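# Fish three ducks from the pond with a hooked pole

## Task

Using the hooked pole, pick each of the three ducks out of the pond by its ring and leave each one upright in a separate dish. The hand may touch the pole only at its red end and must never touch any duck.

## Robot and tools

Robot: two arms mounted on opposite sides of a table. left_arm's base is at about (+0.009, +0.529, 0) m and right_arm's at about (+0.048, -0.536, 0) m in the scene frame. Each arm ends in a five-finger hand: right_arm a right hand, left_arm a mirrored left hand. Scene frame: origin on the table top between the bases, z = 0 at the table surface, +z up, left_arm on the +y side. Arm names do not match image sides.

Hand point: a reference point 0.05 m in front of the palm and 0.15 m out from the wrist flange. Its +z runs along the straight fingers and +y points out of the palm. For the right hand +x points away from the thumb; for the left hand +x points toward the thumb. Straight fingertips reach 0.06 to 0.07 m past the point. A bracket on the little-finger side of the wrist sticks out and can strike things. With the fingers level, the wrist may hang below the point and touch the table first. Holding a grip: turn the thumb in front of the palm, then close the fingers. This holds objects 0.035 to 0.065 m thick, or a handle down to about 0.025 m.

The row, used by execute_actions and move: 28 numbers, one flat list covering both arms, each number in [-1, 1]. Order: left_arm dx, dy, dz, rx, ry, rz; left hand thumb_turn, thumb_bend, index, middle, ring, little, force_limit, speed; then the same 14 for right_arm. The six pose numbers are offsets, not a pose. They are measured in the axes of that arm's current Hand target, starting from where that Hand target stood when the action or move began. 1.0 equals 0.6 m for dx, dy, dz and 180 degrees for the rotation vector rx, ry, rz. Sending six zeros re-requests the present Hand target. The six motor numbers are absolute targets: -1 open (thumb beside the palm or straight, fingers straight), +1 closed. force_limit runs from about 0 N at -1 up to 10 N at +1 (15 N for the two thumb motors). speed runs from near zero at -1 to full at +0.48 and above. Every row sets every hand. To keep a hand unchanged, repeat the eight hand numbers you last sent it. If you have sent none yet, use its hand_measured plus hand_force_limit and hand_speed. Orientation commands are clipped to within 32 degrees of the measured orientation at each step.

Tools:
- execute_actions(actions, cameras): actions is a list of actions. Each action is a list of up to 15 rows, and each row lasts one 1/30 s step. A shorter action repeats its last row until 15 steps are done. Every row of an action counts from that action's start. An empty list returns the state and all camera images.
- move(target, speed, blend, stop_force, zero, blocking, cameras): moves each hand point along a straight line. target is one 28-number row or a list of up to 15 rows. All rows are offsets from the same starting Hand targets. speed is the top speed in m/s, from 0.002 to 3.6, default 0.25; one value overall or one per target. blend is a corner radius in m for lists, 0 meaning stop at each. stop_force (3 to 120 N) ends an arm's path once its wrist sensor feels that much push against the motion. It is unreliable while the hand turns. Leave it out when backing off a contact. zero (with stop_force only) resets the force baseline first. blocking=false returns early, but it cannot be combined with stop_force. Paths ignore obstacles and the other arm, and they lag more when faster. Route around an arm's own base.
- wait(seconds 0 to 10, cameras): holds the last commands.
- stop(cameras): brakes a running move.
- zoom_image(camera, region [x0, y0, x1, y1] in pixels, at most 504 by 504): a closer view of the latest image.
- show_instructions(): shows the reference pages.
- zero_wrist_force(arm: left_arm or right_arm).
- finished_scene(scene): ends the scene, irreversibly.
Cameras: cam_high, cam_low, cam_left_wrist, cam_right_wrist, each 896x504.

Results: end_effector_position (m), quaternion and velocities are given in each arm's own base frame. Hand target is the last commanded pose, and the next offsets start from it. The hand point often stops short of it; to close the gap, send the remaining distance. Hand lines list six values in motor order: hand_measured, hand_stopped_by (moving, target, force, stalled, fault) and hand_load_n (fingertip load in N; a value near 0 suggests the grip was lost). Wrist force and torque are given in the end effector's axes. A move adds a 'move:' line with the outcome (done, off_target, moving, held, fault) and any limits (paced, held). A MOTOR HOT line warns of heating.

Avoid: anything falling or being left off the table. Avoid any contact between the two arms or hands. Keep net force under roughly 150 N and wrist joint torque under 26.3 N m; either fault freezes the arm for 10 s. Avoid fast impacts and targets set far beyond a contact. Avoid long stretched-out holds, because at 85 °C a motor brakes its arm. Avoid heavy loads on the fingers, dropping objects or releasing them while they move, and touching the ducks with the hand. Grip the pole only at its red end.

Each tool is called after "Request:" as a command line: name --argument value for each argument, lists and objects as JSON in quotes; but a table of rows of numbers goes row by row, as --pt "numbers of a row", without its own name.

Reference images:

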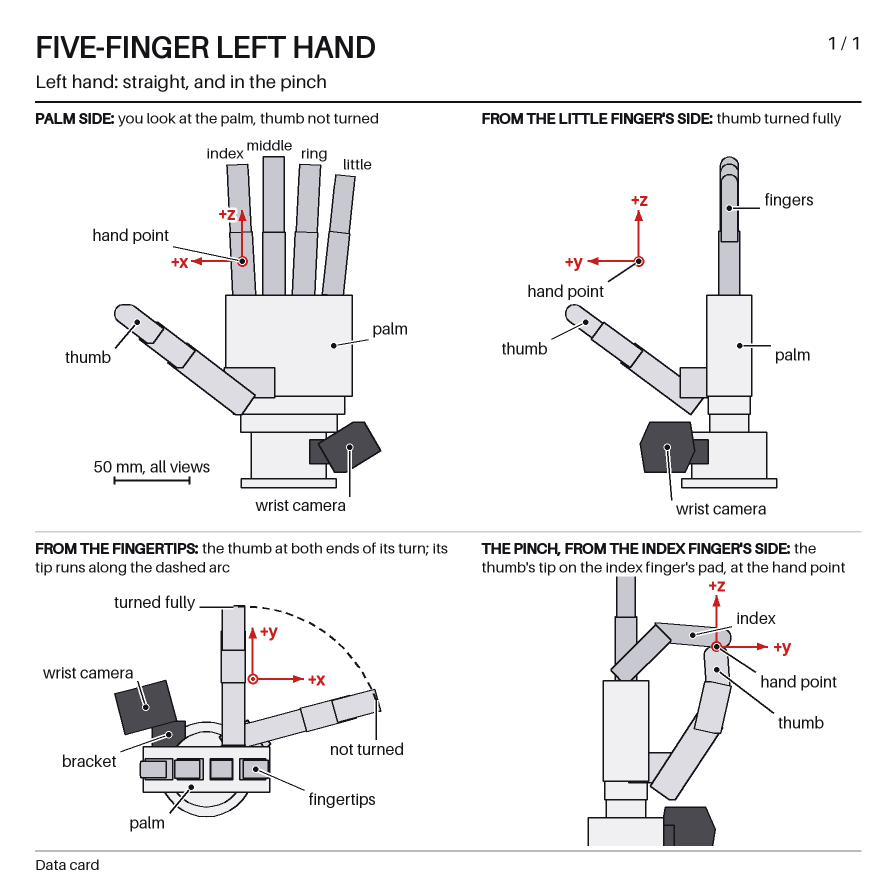

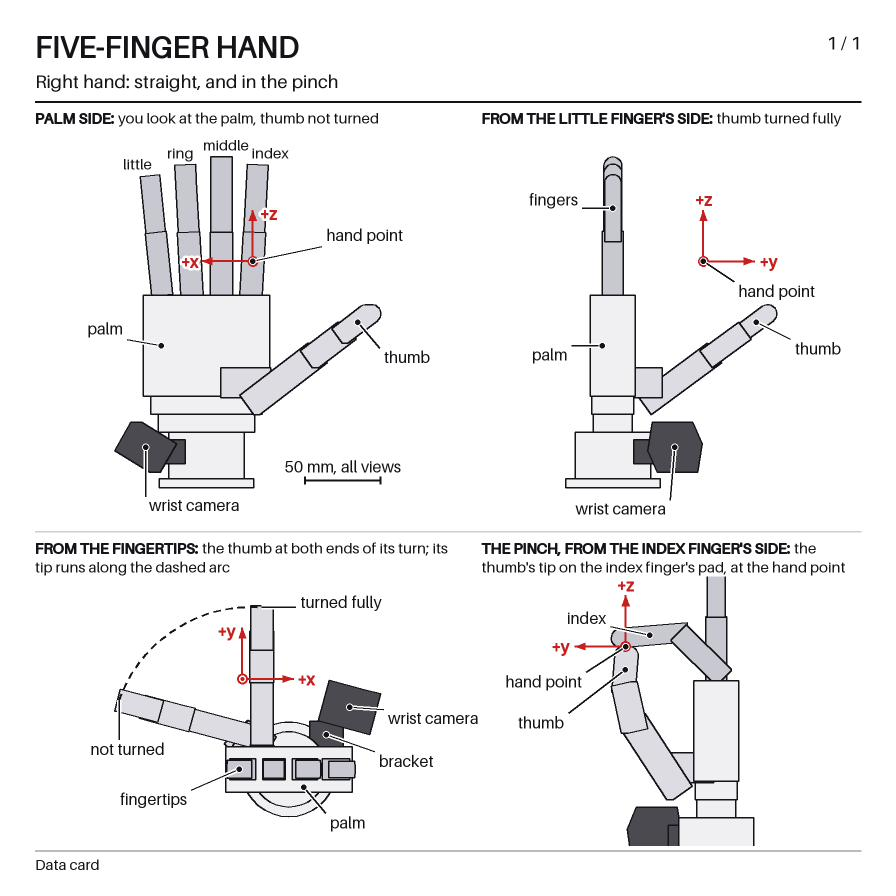

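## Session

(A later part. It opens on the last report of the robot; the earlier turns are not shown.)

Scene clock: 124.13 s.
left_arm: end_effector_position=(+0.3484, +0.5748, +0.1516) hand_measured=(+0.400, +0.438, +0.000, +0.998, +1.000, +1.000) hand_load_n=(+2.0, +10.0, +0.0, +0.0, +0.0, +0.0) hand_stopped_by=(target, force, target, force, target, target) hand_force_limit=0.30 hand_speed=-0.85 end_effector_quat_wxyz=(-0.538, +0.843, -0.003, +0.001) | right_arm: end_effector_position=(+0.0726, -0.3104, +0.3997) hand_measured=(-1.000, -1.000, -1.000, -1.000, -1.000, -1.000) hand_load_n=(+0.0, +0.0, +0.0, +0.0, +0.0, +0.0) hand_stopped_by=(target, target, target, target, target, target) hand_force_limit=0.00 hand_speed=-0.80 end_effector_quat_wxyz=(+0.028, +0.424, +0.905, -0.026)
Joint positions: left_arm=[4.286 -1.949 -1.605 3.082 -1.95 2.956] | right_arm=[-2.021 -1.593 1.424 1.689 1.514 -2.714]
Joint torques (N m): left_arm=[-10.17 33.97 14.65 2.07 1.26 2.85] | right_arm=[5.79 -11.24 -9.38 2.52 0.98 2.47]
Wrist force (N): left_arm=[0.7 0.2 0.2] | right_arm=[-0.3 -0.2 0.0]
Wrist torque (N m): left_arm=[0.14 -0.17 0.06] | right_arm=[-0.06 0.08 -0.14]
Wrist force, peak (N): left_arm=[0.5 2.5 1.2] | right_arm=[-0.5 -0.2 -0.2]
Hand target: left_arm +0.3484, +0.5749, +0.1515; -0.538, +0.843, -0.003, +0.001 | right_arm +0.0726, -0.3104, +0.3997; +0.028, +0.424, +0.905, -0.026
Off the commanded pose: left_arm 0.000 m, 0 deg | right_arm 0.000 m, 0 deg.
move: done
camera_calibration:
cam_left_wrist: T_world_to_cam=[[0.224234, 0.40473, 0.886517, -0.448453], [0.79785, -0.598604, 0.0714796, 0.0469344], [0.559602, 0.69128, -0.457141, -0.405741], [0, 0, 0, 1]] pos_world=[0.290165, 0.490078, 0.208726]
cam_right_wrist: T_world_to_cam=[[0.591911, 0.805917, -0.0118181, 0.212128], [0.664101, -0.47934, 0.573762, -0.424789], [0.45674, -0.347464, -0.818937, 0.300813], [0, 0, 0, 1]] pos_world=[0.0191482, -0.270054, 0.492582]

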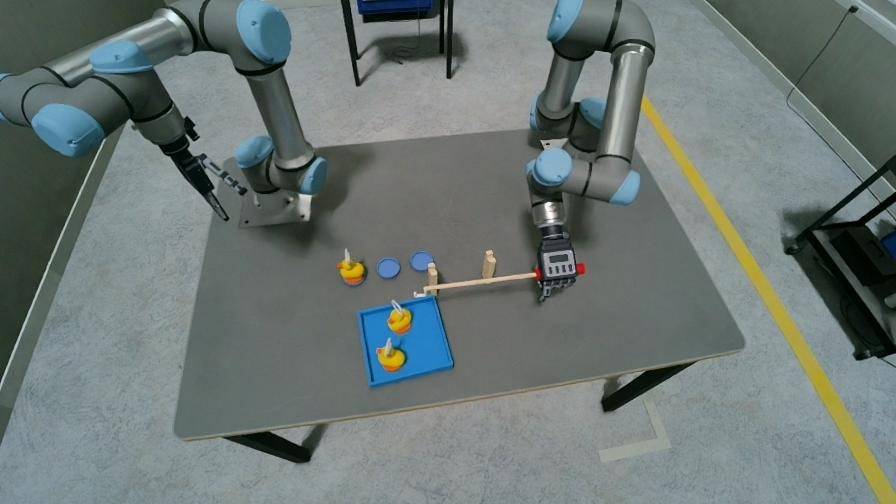

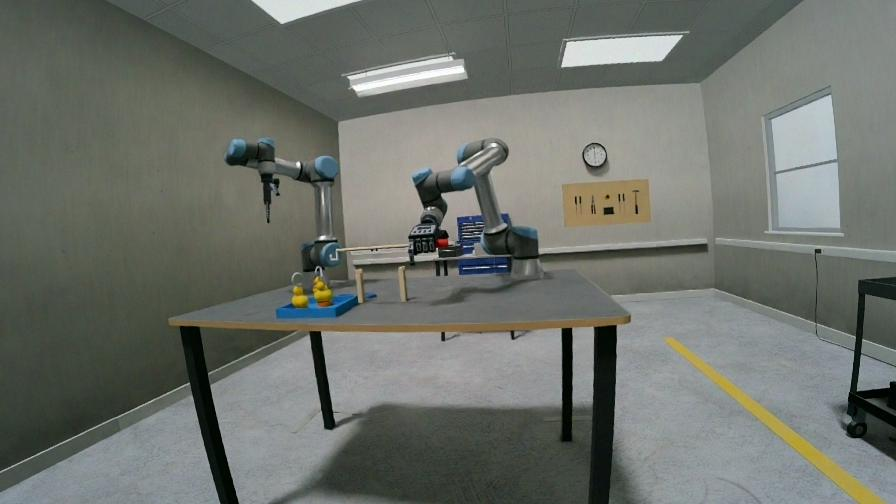

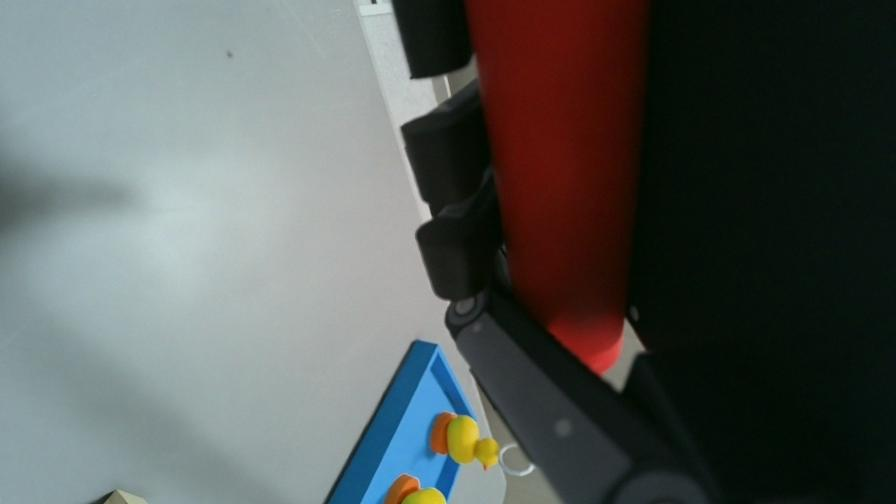

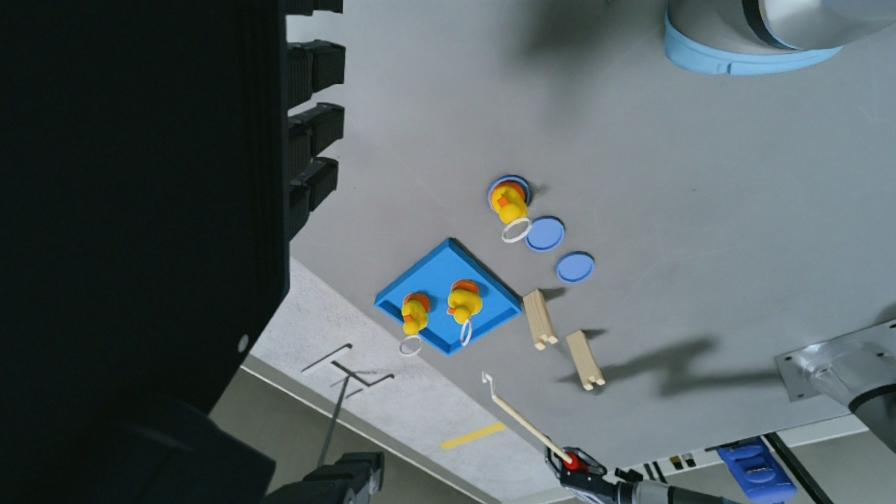

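Request:
move --pt "0 0.0816 0.0379 0 0 0 0.4 0.95 0.0 1 1 1 0.3 -0.85 0 0 0 0 0 0 -1 -1 -1 -1 -1 -1 0 -0.8" --pt "0.05 0.0815 0.0382 0 0 0 0.4 0.95 0.0 1 1 1 0.3 -0.85 0 0 0 0 0 0 -1 -1 -1 -1 -1 -1 0 -0.8" --speed 0.08 --blend 0.005 --cameras '["cam_right_wrist", "cam_high", "cam_low"]'

Request:
zoom_image --camera "cam_right_wrist" --region '[430, 290, 510, 390]'

Request:
zoom_image --camera "cam_high" --region '[380, 280, 440, 350]'

Request:
zoom_image --camera "cam_low" --region '[300, 250, 350, 310]'

Scene clock: 127.20 s.
left_arm: end_effector_position=(+0.3784, +0.5748, +0.0974) hand_measured=(+0.400, +0.438, +0.000, +0.998, +1.000, +1.000) hand_load_n=(+2.5, +10.0, +0.0, +0.0, +0.0, +0.0) hand_stopped_by=(target, force, target, force, target, target) hand_force_limit=0.30 hand_speed=-0.85 end_effector_quat_wxyz=(-0.538, +0.843, -0.003, +0.001) | right_arm: end_effector_position=(+0.0726, -0.3104, +0.3997) hand_measured=(-1.000, -1.000, -1.000, -1.000, -1.000, -1.000) hand_load_n=(+0.0, -0.5, +0.0, +0.0, +0.0, +0.0) hand_stopped_by=(target, target, target, target, target, target) hand_force_limit=0.00 hand_speed=-0.80 end_effector_quat_wxyz=(+0.028, +0.424, +0.905, -0.026)
Joint positions: left_arm=[4.23 -2.052 -1.606 3.175 -2 2.928] | right_arm=[-2.021 -1.593 1.424 1.689 1.514 -2.714]
Joint torques (N m): left_arm=[5.5 43.08 15.68 2.61 1.16 2.94] | right_arm=[5.29 -11.06 -9.04 2.48 1.03 2.48]
Wrist force (N): left_arm=[0.6 0.1 0.0] | right_arm=[-0.1 -0.3 -0.2]
Wrist torque (N m): left_arm=[0.17 -0.13 0.08] | right_arm=[-0.06 0.06 -0.13]
Wrist force, peak (N): left_arm=[1.8 0.3 -0.2] | right_arm=[-0.3 -0.2 -0.3]
Hand target: left_arm +0.3784, +0.5748, +0.0975; -0.538, +0.843, -0.003, +0.001 | right_arm +0.0726, -0.3104, +0.3997; +0.028, +0.424, +0.905, -0.026
Off the commanded pose: left_arm 0.000 m, 0 deg | right_arm 0.000 m, 0 deg.
move: done
camera_calibration:
cam_right_wrist: T_world_to_cam=[[0.591911, 0.805917, -0.0118181, 0.212128], [0.664101, -0.47934, 0.573762, -0.424789], [0.45674, -0.347464, -0.818937, 0.300813], [0, 0, 0, 1]] pos_world=[0.0191482, -0.270054, 0.492582]
Images, in order (width x height): cam_high 896x504, cam_low 896x504, cam_right_wrist 896x504.

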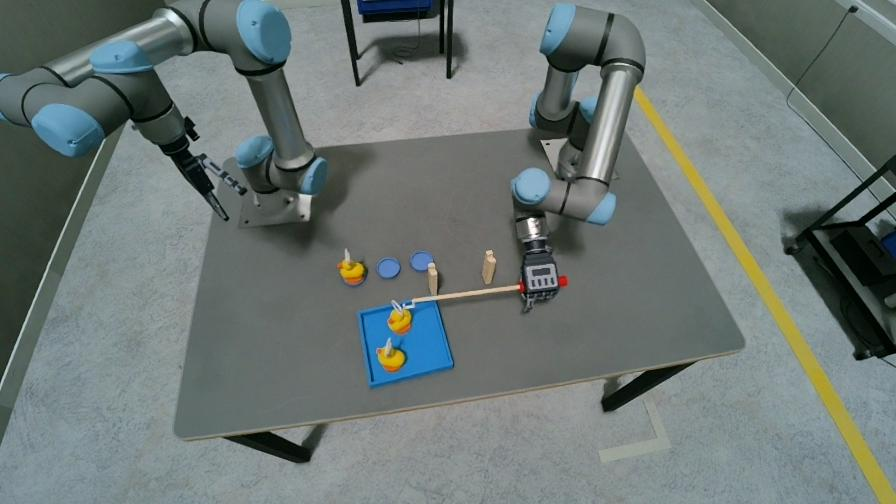

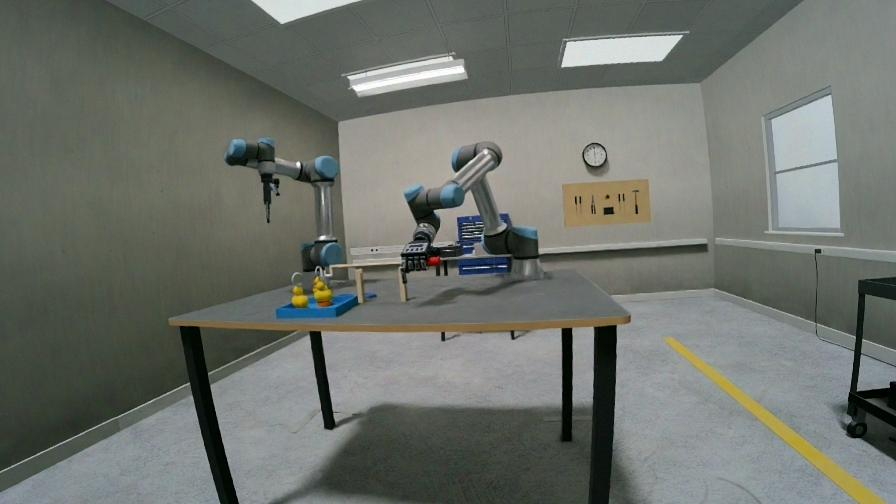

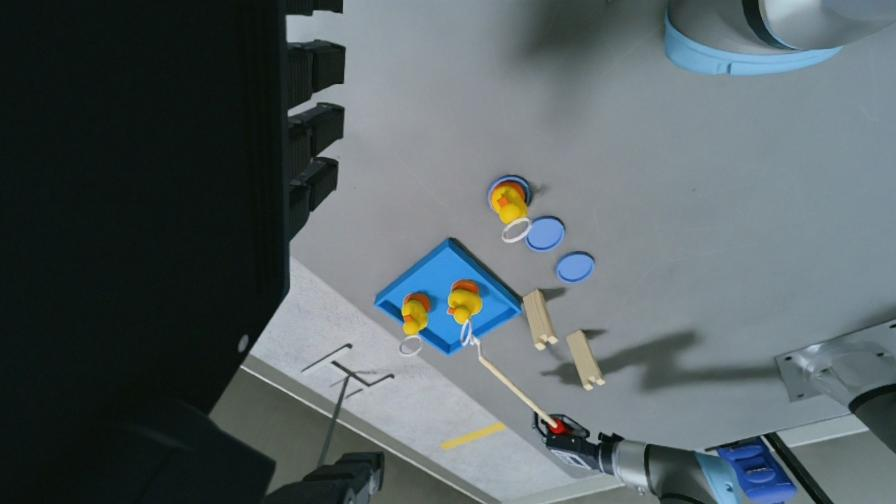

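Scaled by 5.040.

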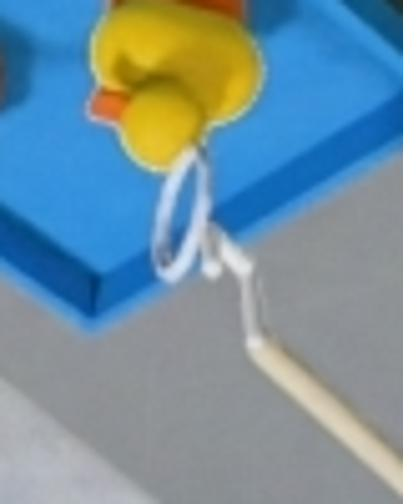

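Scaled by 7.200.

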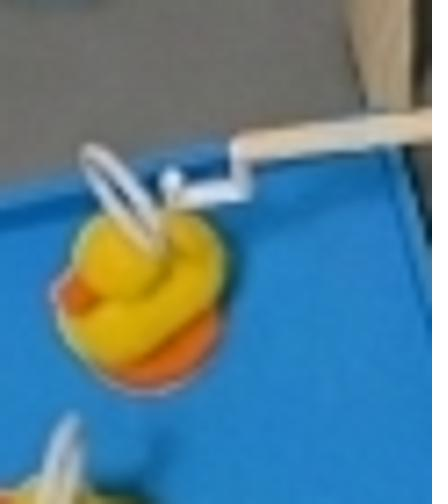

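Scaled by 8.400.

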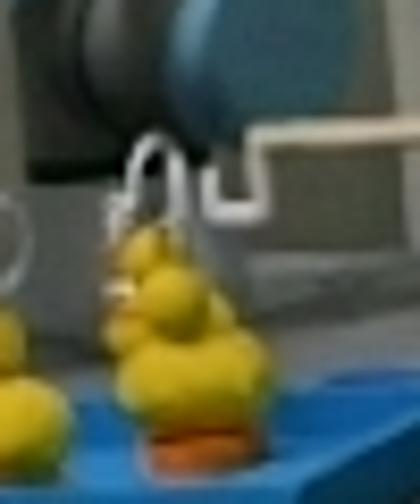

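Request:
move --target '[0.0517, 0, 0, 0, 0, 0, 0.4, 0.95, 0.0, 1, 1, 1, 0.3, -0.85, 0, 0, 0, 0, 0, 0, -1, -1, -1, -1, -1, -1, 0, -0.8]' --speed 0.05 --cameras '["cam_right_wrist", "cam_high", "cam_low"]'

Request:
zoom_image --camera "cam_right_wrist" --region '[430, 290, 510, 390]'

Request:
zoom_image --camera "cam_high" --region '[380, 280, 440, 350]'

Request:
zoom_image --camera "cam_low" --region '[300, 250, 350, 310]'

Scene clock: 128.70 s.
left_arm: end_effector_position=(+0.4094, +0.5745, +0.0974) hand_measured=(+0.400, +0.438, +0.000, +0.998, +1.000, +1.000) hand_load_n=(+2.5, +10.0, +0.0, +0.0, +0.0, +0.0) hand_stopped_by=(target, force, target, force, target, target) hand_force_limit=0.30 hand_speed=-0.85 end_effector_quat_wxyz=(-0.538, +0.843, -0.003, +0.001) end_effector_velocity=(-0.001, +0.001, +0.001) end_effector_angular_velocity=(+0.002, -0.002, -0.001) | right_arm: end_effector_position=(+0.0726, -0.3104, +0.3997) hand_measured=(-1.000, -1.000, -1.000, -1.000, -1.000, -1.000) hand_load_n=(+0.0, +0.0, +0.0, +0.0, +0.0, +0.0) hand_stopped_by=(target, target, target, target, target, target) hand_force_limit=0.00 hand_speed=-0.80 end_effector_quat_wxyz=(+0.028, +0.424, +0.905, -0.026)
Joint positions: left_arm=[4.175 -2.101 -1.529 3.135 -2.048 2.9] | right_arm=[-2.021 -1.593 1.424 1.689 1.514 -2.714]
Joint velocities: left_arm=[0.003 0.003 -0.003 0.005 0.004 0.002] | right_arm=[within noise]
Joint torques (N m): left_arm=[9.82 46.6 12.16 2.7 1.39 2.97] | right_arm=[5.17 -11.08 -9.12 2.4 1 2.41]
Wrist force (N): left_arm=[0.4 0.0 0.2] | right_arm=[-0.4 -0.1 -0.1]
Wrist torque (N m): left_arm=[0.11 -0.12 0.21] | right_arm=[-0.03 0.10 -0.14]
Wrist force, peak (N): left_arm=[1.1 0.2 0.4] | right_arm=[-0.5 -0.2 -0.1]
Hand target: left_arm +0.4094, +0.5746, +0.0975; -0.538, +0.843, -0.003, +0.001 | right_arm +0.0726, -0.3104, +0.3997; +0.028, +0.424, +0.905, -0.026
Off the commanded pose: left_arm 0.000 m, 0 deg | right_arm 0.000 m, 0 deg.
move: done
camera_calibration:
cam_right_wrist: T_world_to_cam=[[0.591911, 0.805917, -0.0118181, 0.212128], [0.664101, -0.47934, 0.573762, -0.424789], [0.45674, -0.347464, -0.818937, 0.300813], [0, 0, 0, 1]] pos_world=[0.0191482, -0.270054, 0.492582]
Images, in order (width x height): cam_high 896x504, cam_low 896x504, cam_right_wrist 896x504.

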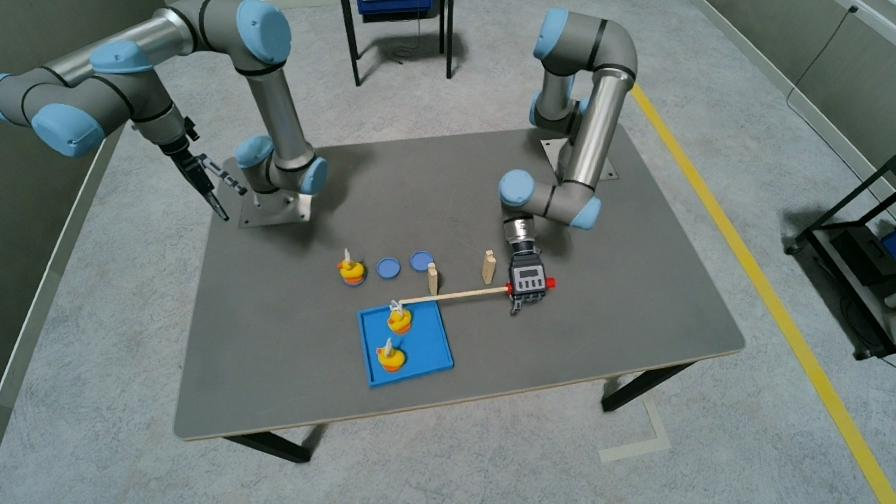

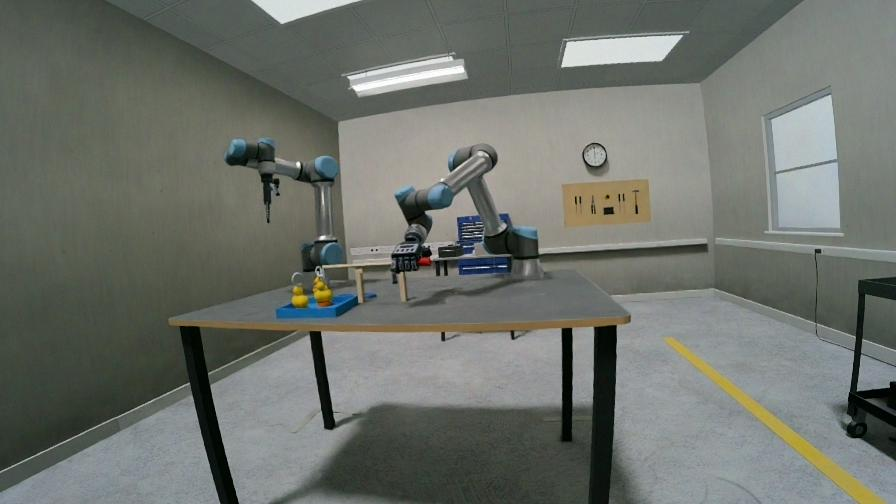

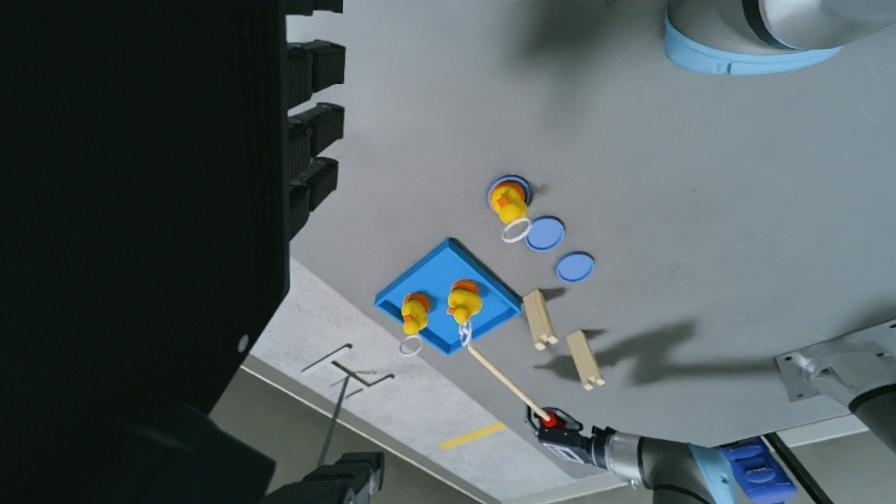

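Scaled by 5.040.

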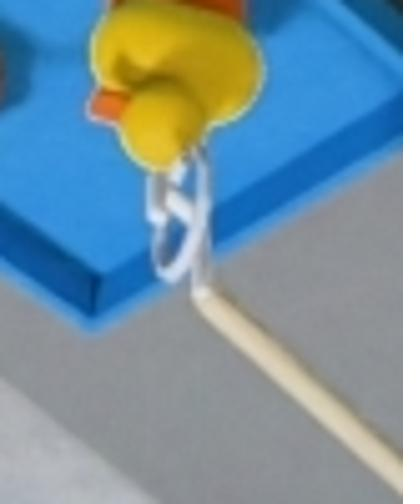

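Scaled by 7.200.

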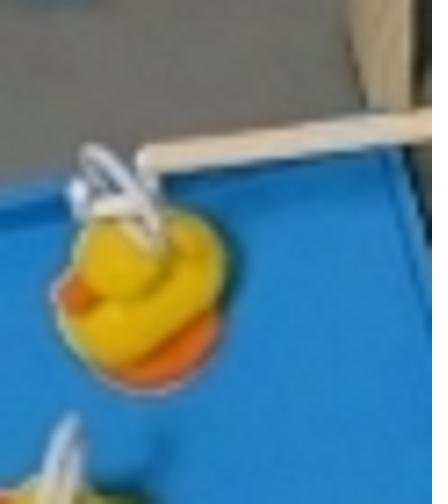

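Scaled by 8.400.

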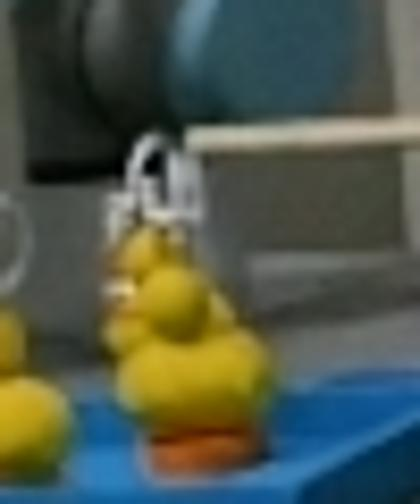

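Request:
move --target '[0, -0.0756, -0.0351, 0, 0, 0, 0.4, 0.95, 0.0, 1, 1, 1, 0.3, -0.85, 0, 0, 0, 0, 0, 0, -1, -1, -1, -1, -1, -1, 0, -0.8]' --speed 0.04 --cameras '["cam_right_wrist", "cam_high", "cam_low"]'

Request:
zoom_image --camera "cam_low" --region '[300, 240, 350, 310]'

Request:
zoom_image --camera "cam_high" --region '[380, 270, 440, 350]'

Scene clock: 131.80 s.
left_arm: end_effector_position=(+0.4094, +0.5747, +0.1476) hand_measured=(+0.400, +0.438, +0.000, +0.998, +1.000, +1.000) hand_load_n=(+2.0, +10.5, +0.0, +0.0, +0.0, +0.0) hand_stopped_by=(target, force, target, force, target, target) hand_force_limit=0.30 hand_speed=-0.85 end_effector_quat_wxyz=(-0.538, +0.843, -0.003, +0.001) | right_arm: end_effector_position=(+0.0726, -0.3104, +0.3997) hand_measured=(-1.000, -1.000, -1.000, -1.000, -1.000, -1.000) hand_load_n=(-0.5, +0.0, +0.0, +0.0, +0.0, +0.0) hand_stopped_by=(target, target, target, target, target, target) hand_force_limit=0.00 hand_speed=-0.80 end_effector_quat_wxyz=(+0.028, +0.424, +0.905, -0.026)
Joint positions: left_arm=[4.175 -2.051 -1.467 3.023 -2.047 2.9] | right_arm=[-2.021 -1.593 1.424 1.689 1.514 -2.714]
Joint torques (N m): left_arm=[-3.24 27.52 12.63 3.08 -1.07 0.45] | right_arm=[4.76 -10.72 -9.29 2.46 0.96 2.4]
Wrist force (N): left_arm=[0.6 0.6 0.5] | right_arm=[-0.3 -0.3 -0.3]
Wrist torque (N m): left_arm=[0.13 -0.22 0.26] | right_arm=[-0.05 0.09 -0.14]
Wrist force, peak (N): left_arm=[0.7 1.0 0.7] | right_arm=[-0.3 -0.4 -0.3]
Hand target: left_arm +0.4094, +0.5746, +0.1475; -0.538, +0.843, -0.003, +0.001 | right_arm +0.0726, -0.3104, +0.3997; +0.028, +0.424, +0.905, -0.026
Off the commanded pose: left_arm 0.000 m, 0 deg | right_arm 0.000 m, 0 deg.
move: done
camera_calibration:
cam_right_wrist: T_world_to_cam=[[0.591911, 0.805917, -0.0118181, 0.212128], [0.664101, -0.47934, 0.573762, -0.424789], [0.45674, -0.347464, -0.818937, 0.300813], [0, 0, 0, 1]] pos_world=[0.0191482, -0.270054, 0.492582]
Images, in order (width x height): cam_high 896x504, cam_low 896x504, cam_right_wrist 896x504.

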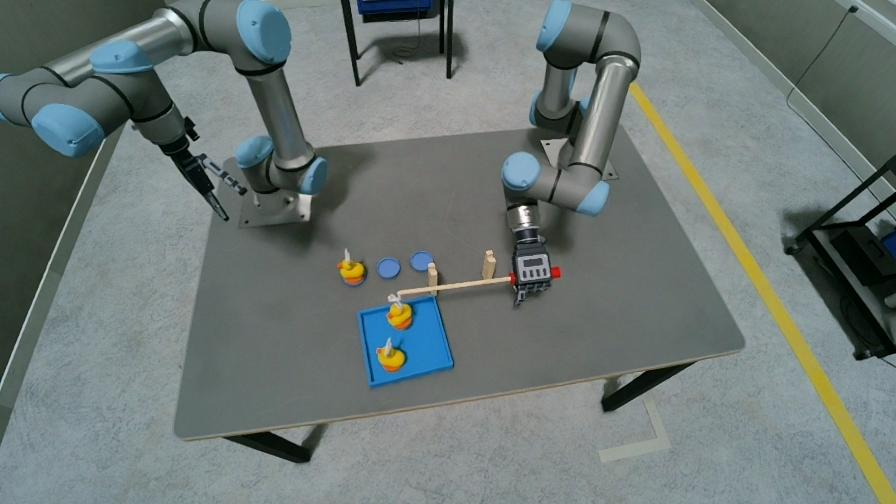

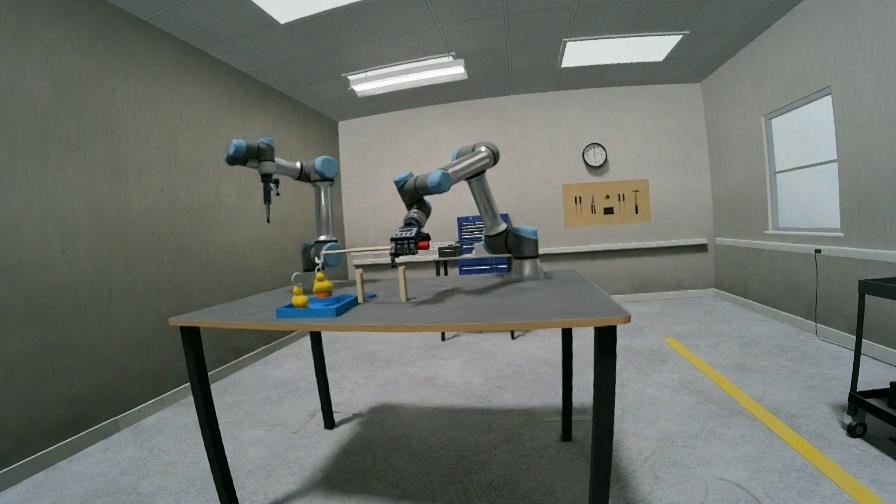

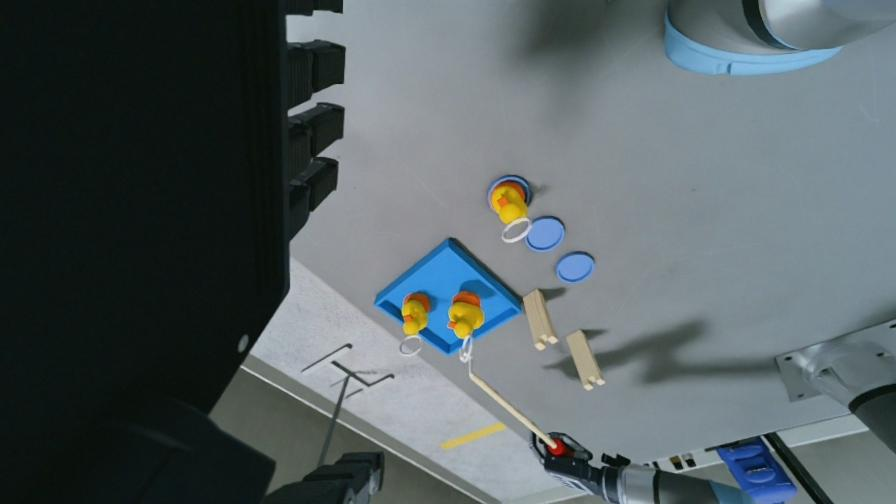

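Scaled by 7.200.

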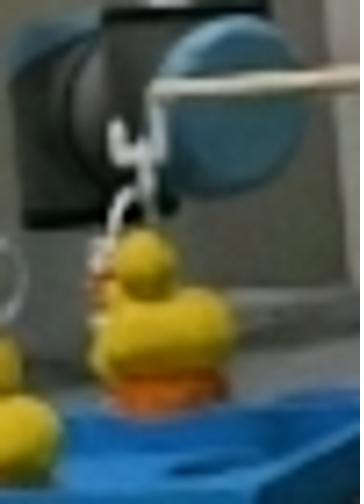

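Scaled by 6.300.

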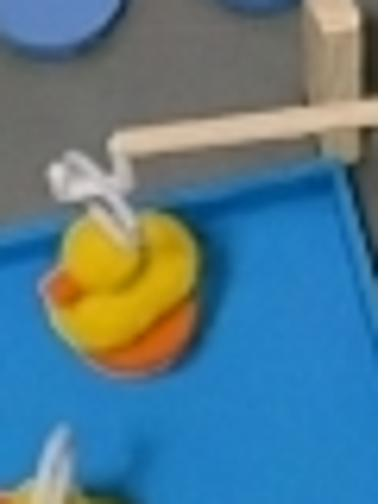

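Request:
move --pt "0 -0.1814 -0.0843 0 0 0 0.4 0.95 0.0 1 1 1 0.3 -0.85 0 0 0 0 0 0 -1 -1 -1 -1 -1 -1 0 -0.8" --pt "0.0357 -0.0272 -0.4167 0 -0.0383 -0.0178 0.4 0.95 0.0 1 1 1 0.3 -0.85 0 0 0 0 0 0 -1 -1 -1 -1 -1 -1 0 -0.8" --speed '[0.08, 0.12]' --blend '[0.03, 0]'

Request:
wait --seconds 1.5 --cameras '["cam_right_wrist", "cam_high", "cam_low", "cam_left_wrist"]'

Request:
zoom_image --camera "cam_high" --region '[340, 200, 440, 290]'

Request:
zoom_image --camera "cam_right_wrist" --region '[480, 200, 600, 350]'

Request:
zoom_image --camera "cam_low" --region '[290, 200, 380, 310]'

Scene clock: 136.83 s.
left_arm: end_effector_position=(+0.4295, +0.3547, +0.2676) hand_measured=(+0.400, +0.438, +0.000, +0.998, +1.000, +1.000) hand_load_n=(+1.5, +10.5, +0.0, +0.0, +0.0, +0.0) hand_stopped_by=(target, force, target, force, target, target) hand_force_limit=0.30 hand_speed=-0.85 end_effector_quat_wxyz=(-0.537, +0.841, +0.053, -0.034) | right_arm: end_effector_position=(+0.0726, -0.3104, +0.3997) hand_measured=(-1.000, -1.000, -1.000, -1.000, -1.000, -1.000) hand_load_n=(+0.0, +0.0, +0.0, +0.0, +0.0, +0.0) hand_stopped_by=(target, target, target, target, target, target) hand_force_limit=0.00 hand_speed=-0.80 end_effector_quat_wxyz=(+0.028, +0.424, +0.905, -0.026)
Joint positions: left_arm=[3.784 -1.84 -1.486 2.57 -2.48 2.503] | right_arm=[-2.021 -1.593 1.424 1.689 1.514 -2.714]
Joint torques (N m): left_arm=[-5.74 28.83 23.14 0.44 -1.57 -0.07] | right_arm=[4.88 -11 -9.17 2.24 0.94 2.41]
Wrist force (N): left_arm=[0.5 1.0 0.6] | right_arm=[-0.1 -0.2 0.0]
Wrist torque (N m): left_arm=[0.18 -0.21 0.20] | right_arm=[-0.05 0.06 -0.13]
Wrist force, peak (N): left_arm=[0.5 2.1 1.1] | right_arm=[-0.4 -0.2 -0.1]
Hand target: left_arm +0.4295, +0.3547, +0.2677; -0.537, +0.841, +0.053, -0.034 | right_arm +0.0726, -0.3104, +0.3997; +0.028, +0.424, +0.905, -0.026
Off the commanded pose: left_arm 0.000 m, 0 deg | right_arm 0.000 m, 0 deg.
move: done

Scene clock: 138.33 s.
left_arm: end_effector_position=(+0.4295, +0.3547, +0.2677) hand_measured=(+0.400, +0.438, +0.000, +0.998, +1.000, +1.000) hand_load_n=(+1.5, +10.0, +0.0, +0.0, +0.0, +0.0) hand_stopped_by=(target, force, target, force, target, target) hand_force_limit=0.30 hand_speed=-0.85 end_effector_quat_wxyz=(-0.537, +0.841, +0.053, -0.034) | right_arm: end_effector_position=(+0.0726, -0.3104, +0.3997) hand_measured=(-1.000, -1.000, -1.000, -1.000, -1.000, -1.000) hand_load_n=(+0.0, +0.0, +0.0, +0.0, +0.0, +0.0) hand_stopped_by=(target, target, target, target, target, target) hand_force_limit=0.00 hand_speed=-0.80 end_effector_quat_wxyz=(+0.028, +0.424, +0.905, -0.026)
Joint positions: left_arm=[3.784 -1.84 -1.486 2.57 -2.48 2.503] | right_arm=[-2.021 -1.593 1.424 1.689 1.514 -2.714]
Joint torques (N m): left_arm=[-8.7 39.22 20.01 -2.79 -2.17 -2.67] | right_arm=[5.01 -11.04 -9.35 2.21 1.02 2.43]
Wrist force (N): left_arm=[0.4 0.9 0.5] | right_arm=[-0.3 -0.3 0.0]
Wrist torque (N m): left_arm=[0.16 -0.17 0.24] | right_arm=[-0.07 0.08 -0.14]
Wrist force, peak (N): left_arm=[0.6 1.1 0.6] | right_arm=[-0.3 -0.5 0.0]
Hand target: left_arm +0.4295, +0.3547, +0.2677; -0.537, +0.841, +0.053, -0.034 | right_arm +0.0726, -0.3104, +0.3997; +0.028, +0.424, +0.905, -0.026
Off the commanded pose: left_arm 0.000 m, 0 deg | right_arm 0.000 m, 0 deg.
wait: 1.50 s; at rest by 0.17 s
camera_calibration:
cam_left_wrist: T_world_to_cam=[[0.168829, 0.430584, 0.886619, -0.465801], [0.869999, -0.487876, 0.0712713, -0.227999], [0.463248, 0.759325, -0.456975, -0.228704], [0, 0, 0, 1]] pos_world=[0.382946, 0.262992, 0.324725]
cam_right_wrist: T_world_to_cam=[[0.591911, 0.805917, -0.0118181, 0.212128], [0.664101, -0.47934, 0.573762, -0.424789], [0.45674, -0.347464, -0.818937, 0.300813], [0, 0, 0, 1]] pos_world=[0.0191482, -0.270054, 0.492582]

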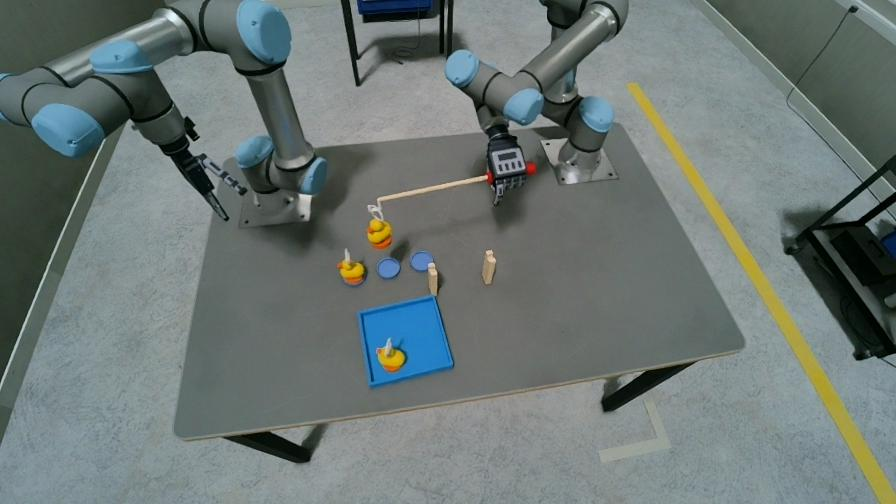

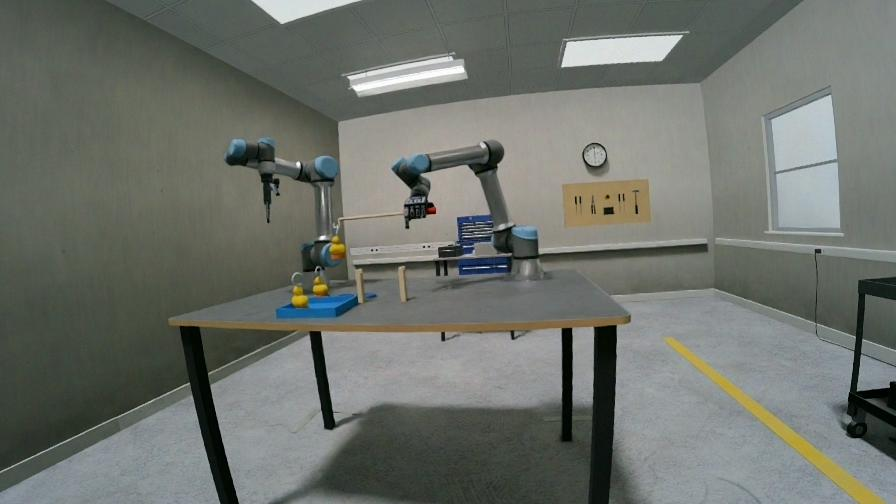

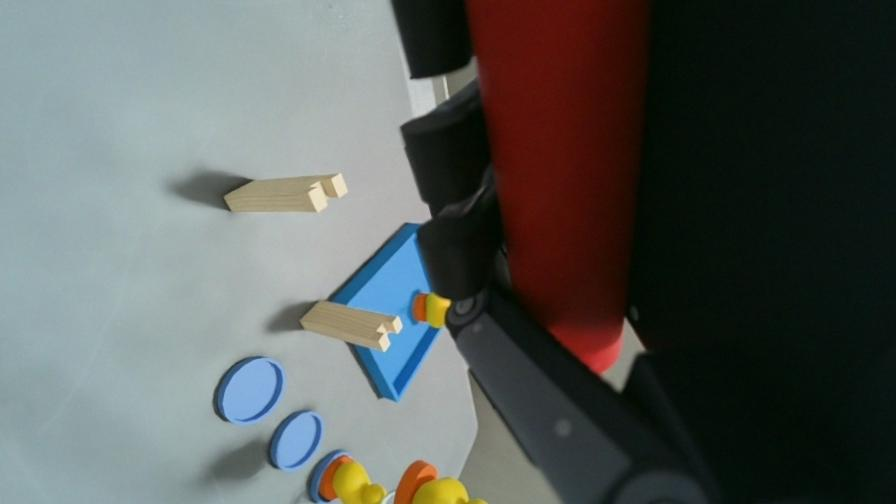

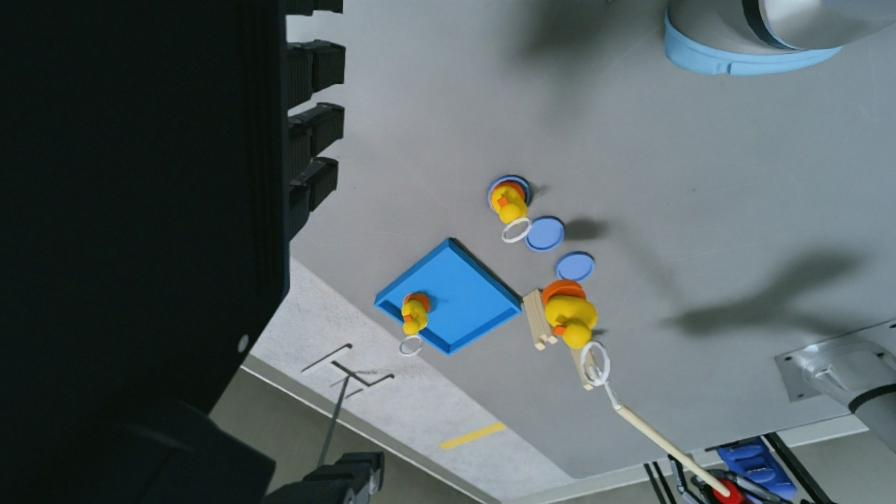

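Scaled by 5.040.

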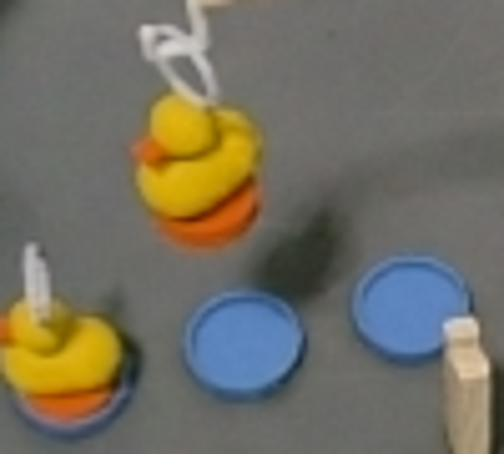

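Scaled by 3.360.

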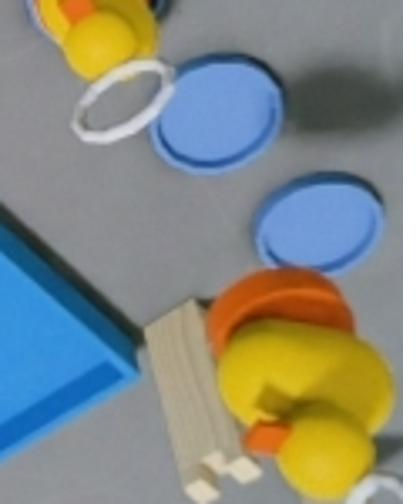

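Scaled by 4.582.

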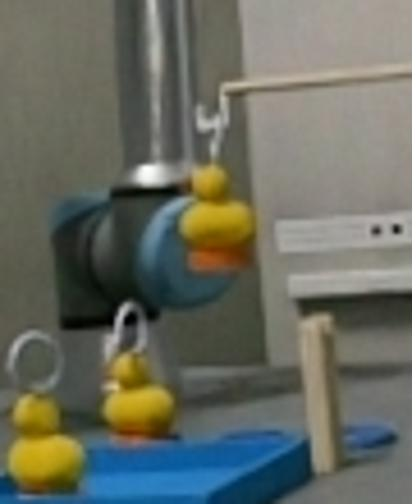

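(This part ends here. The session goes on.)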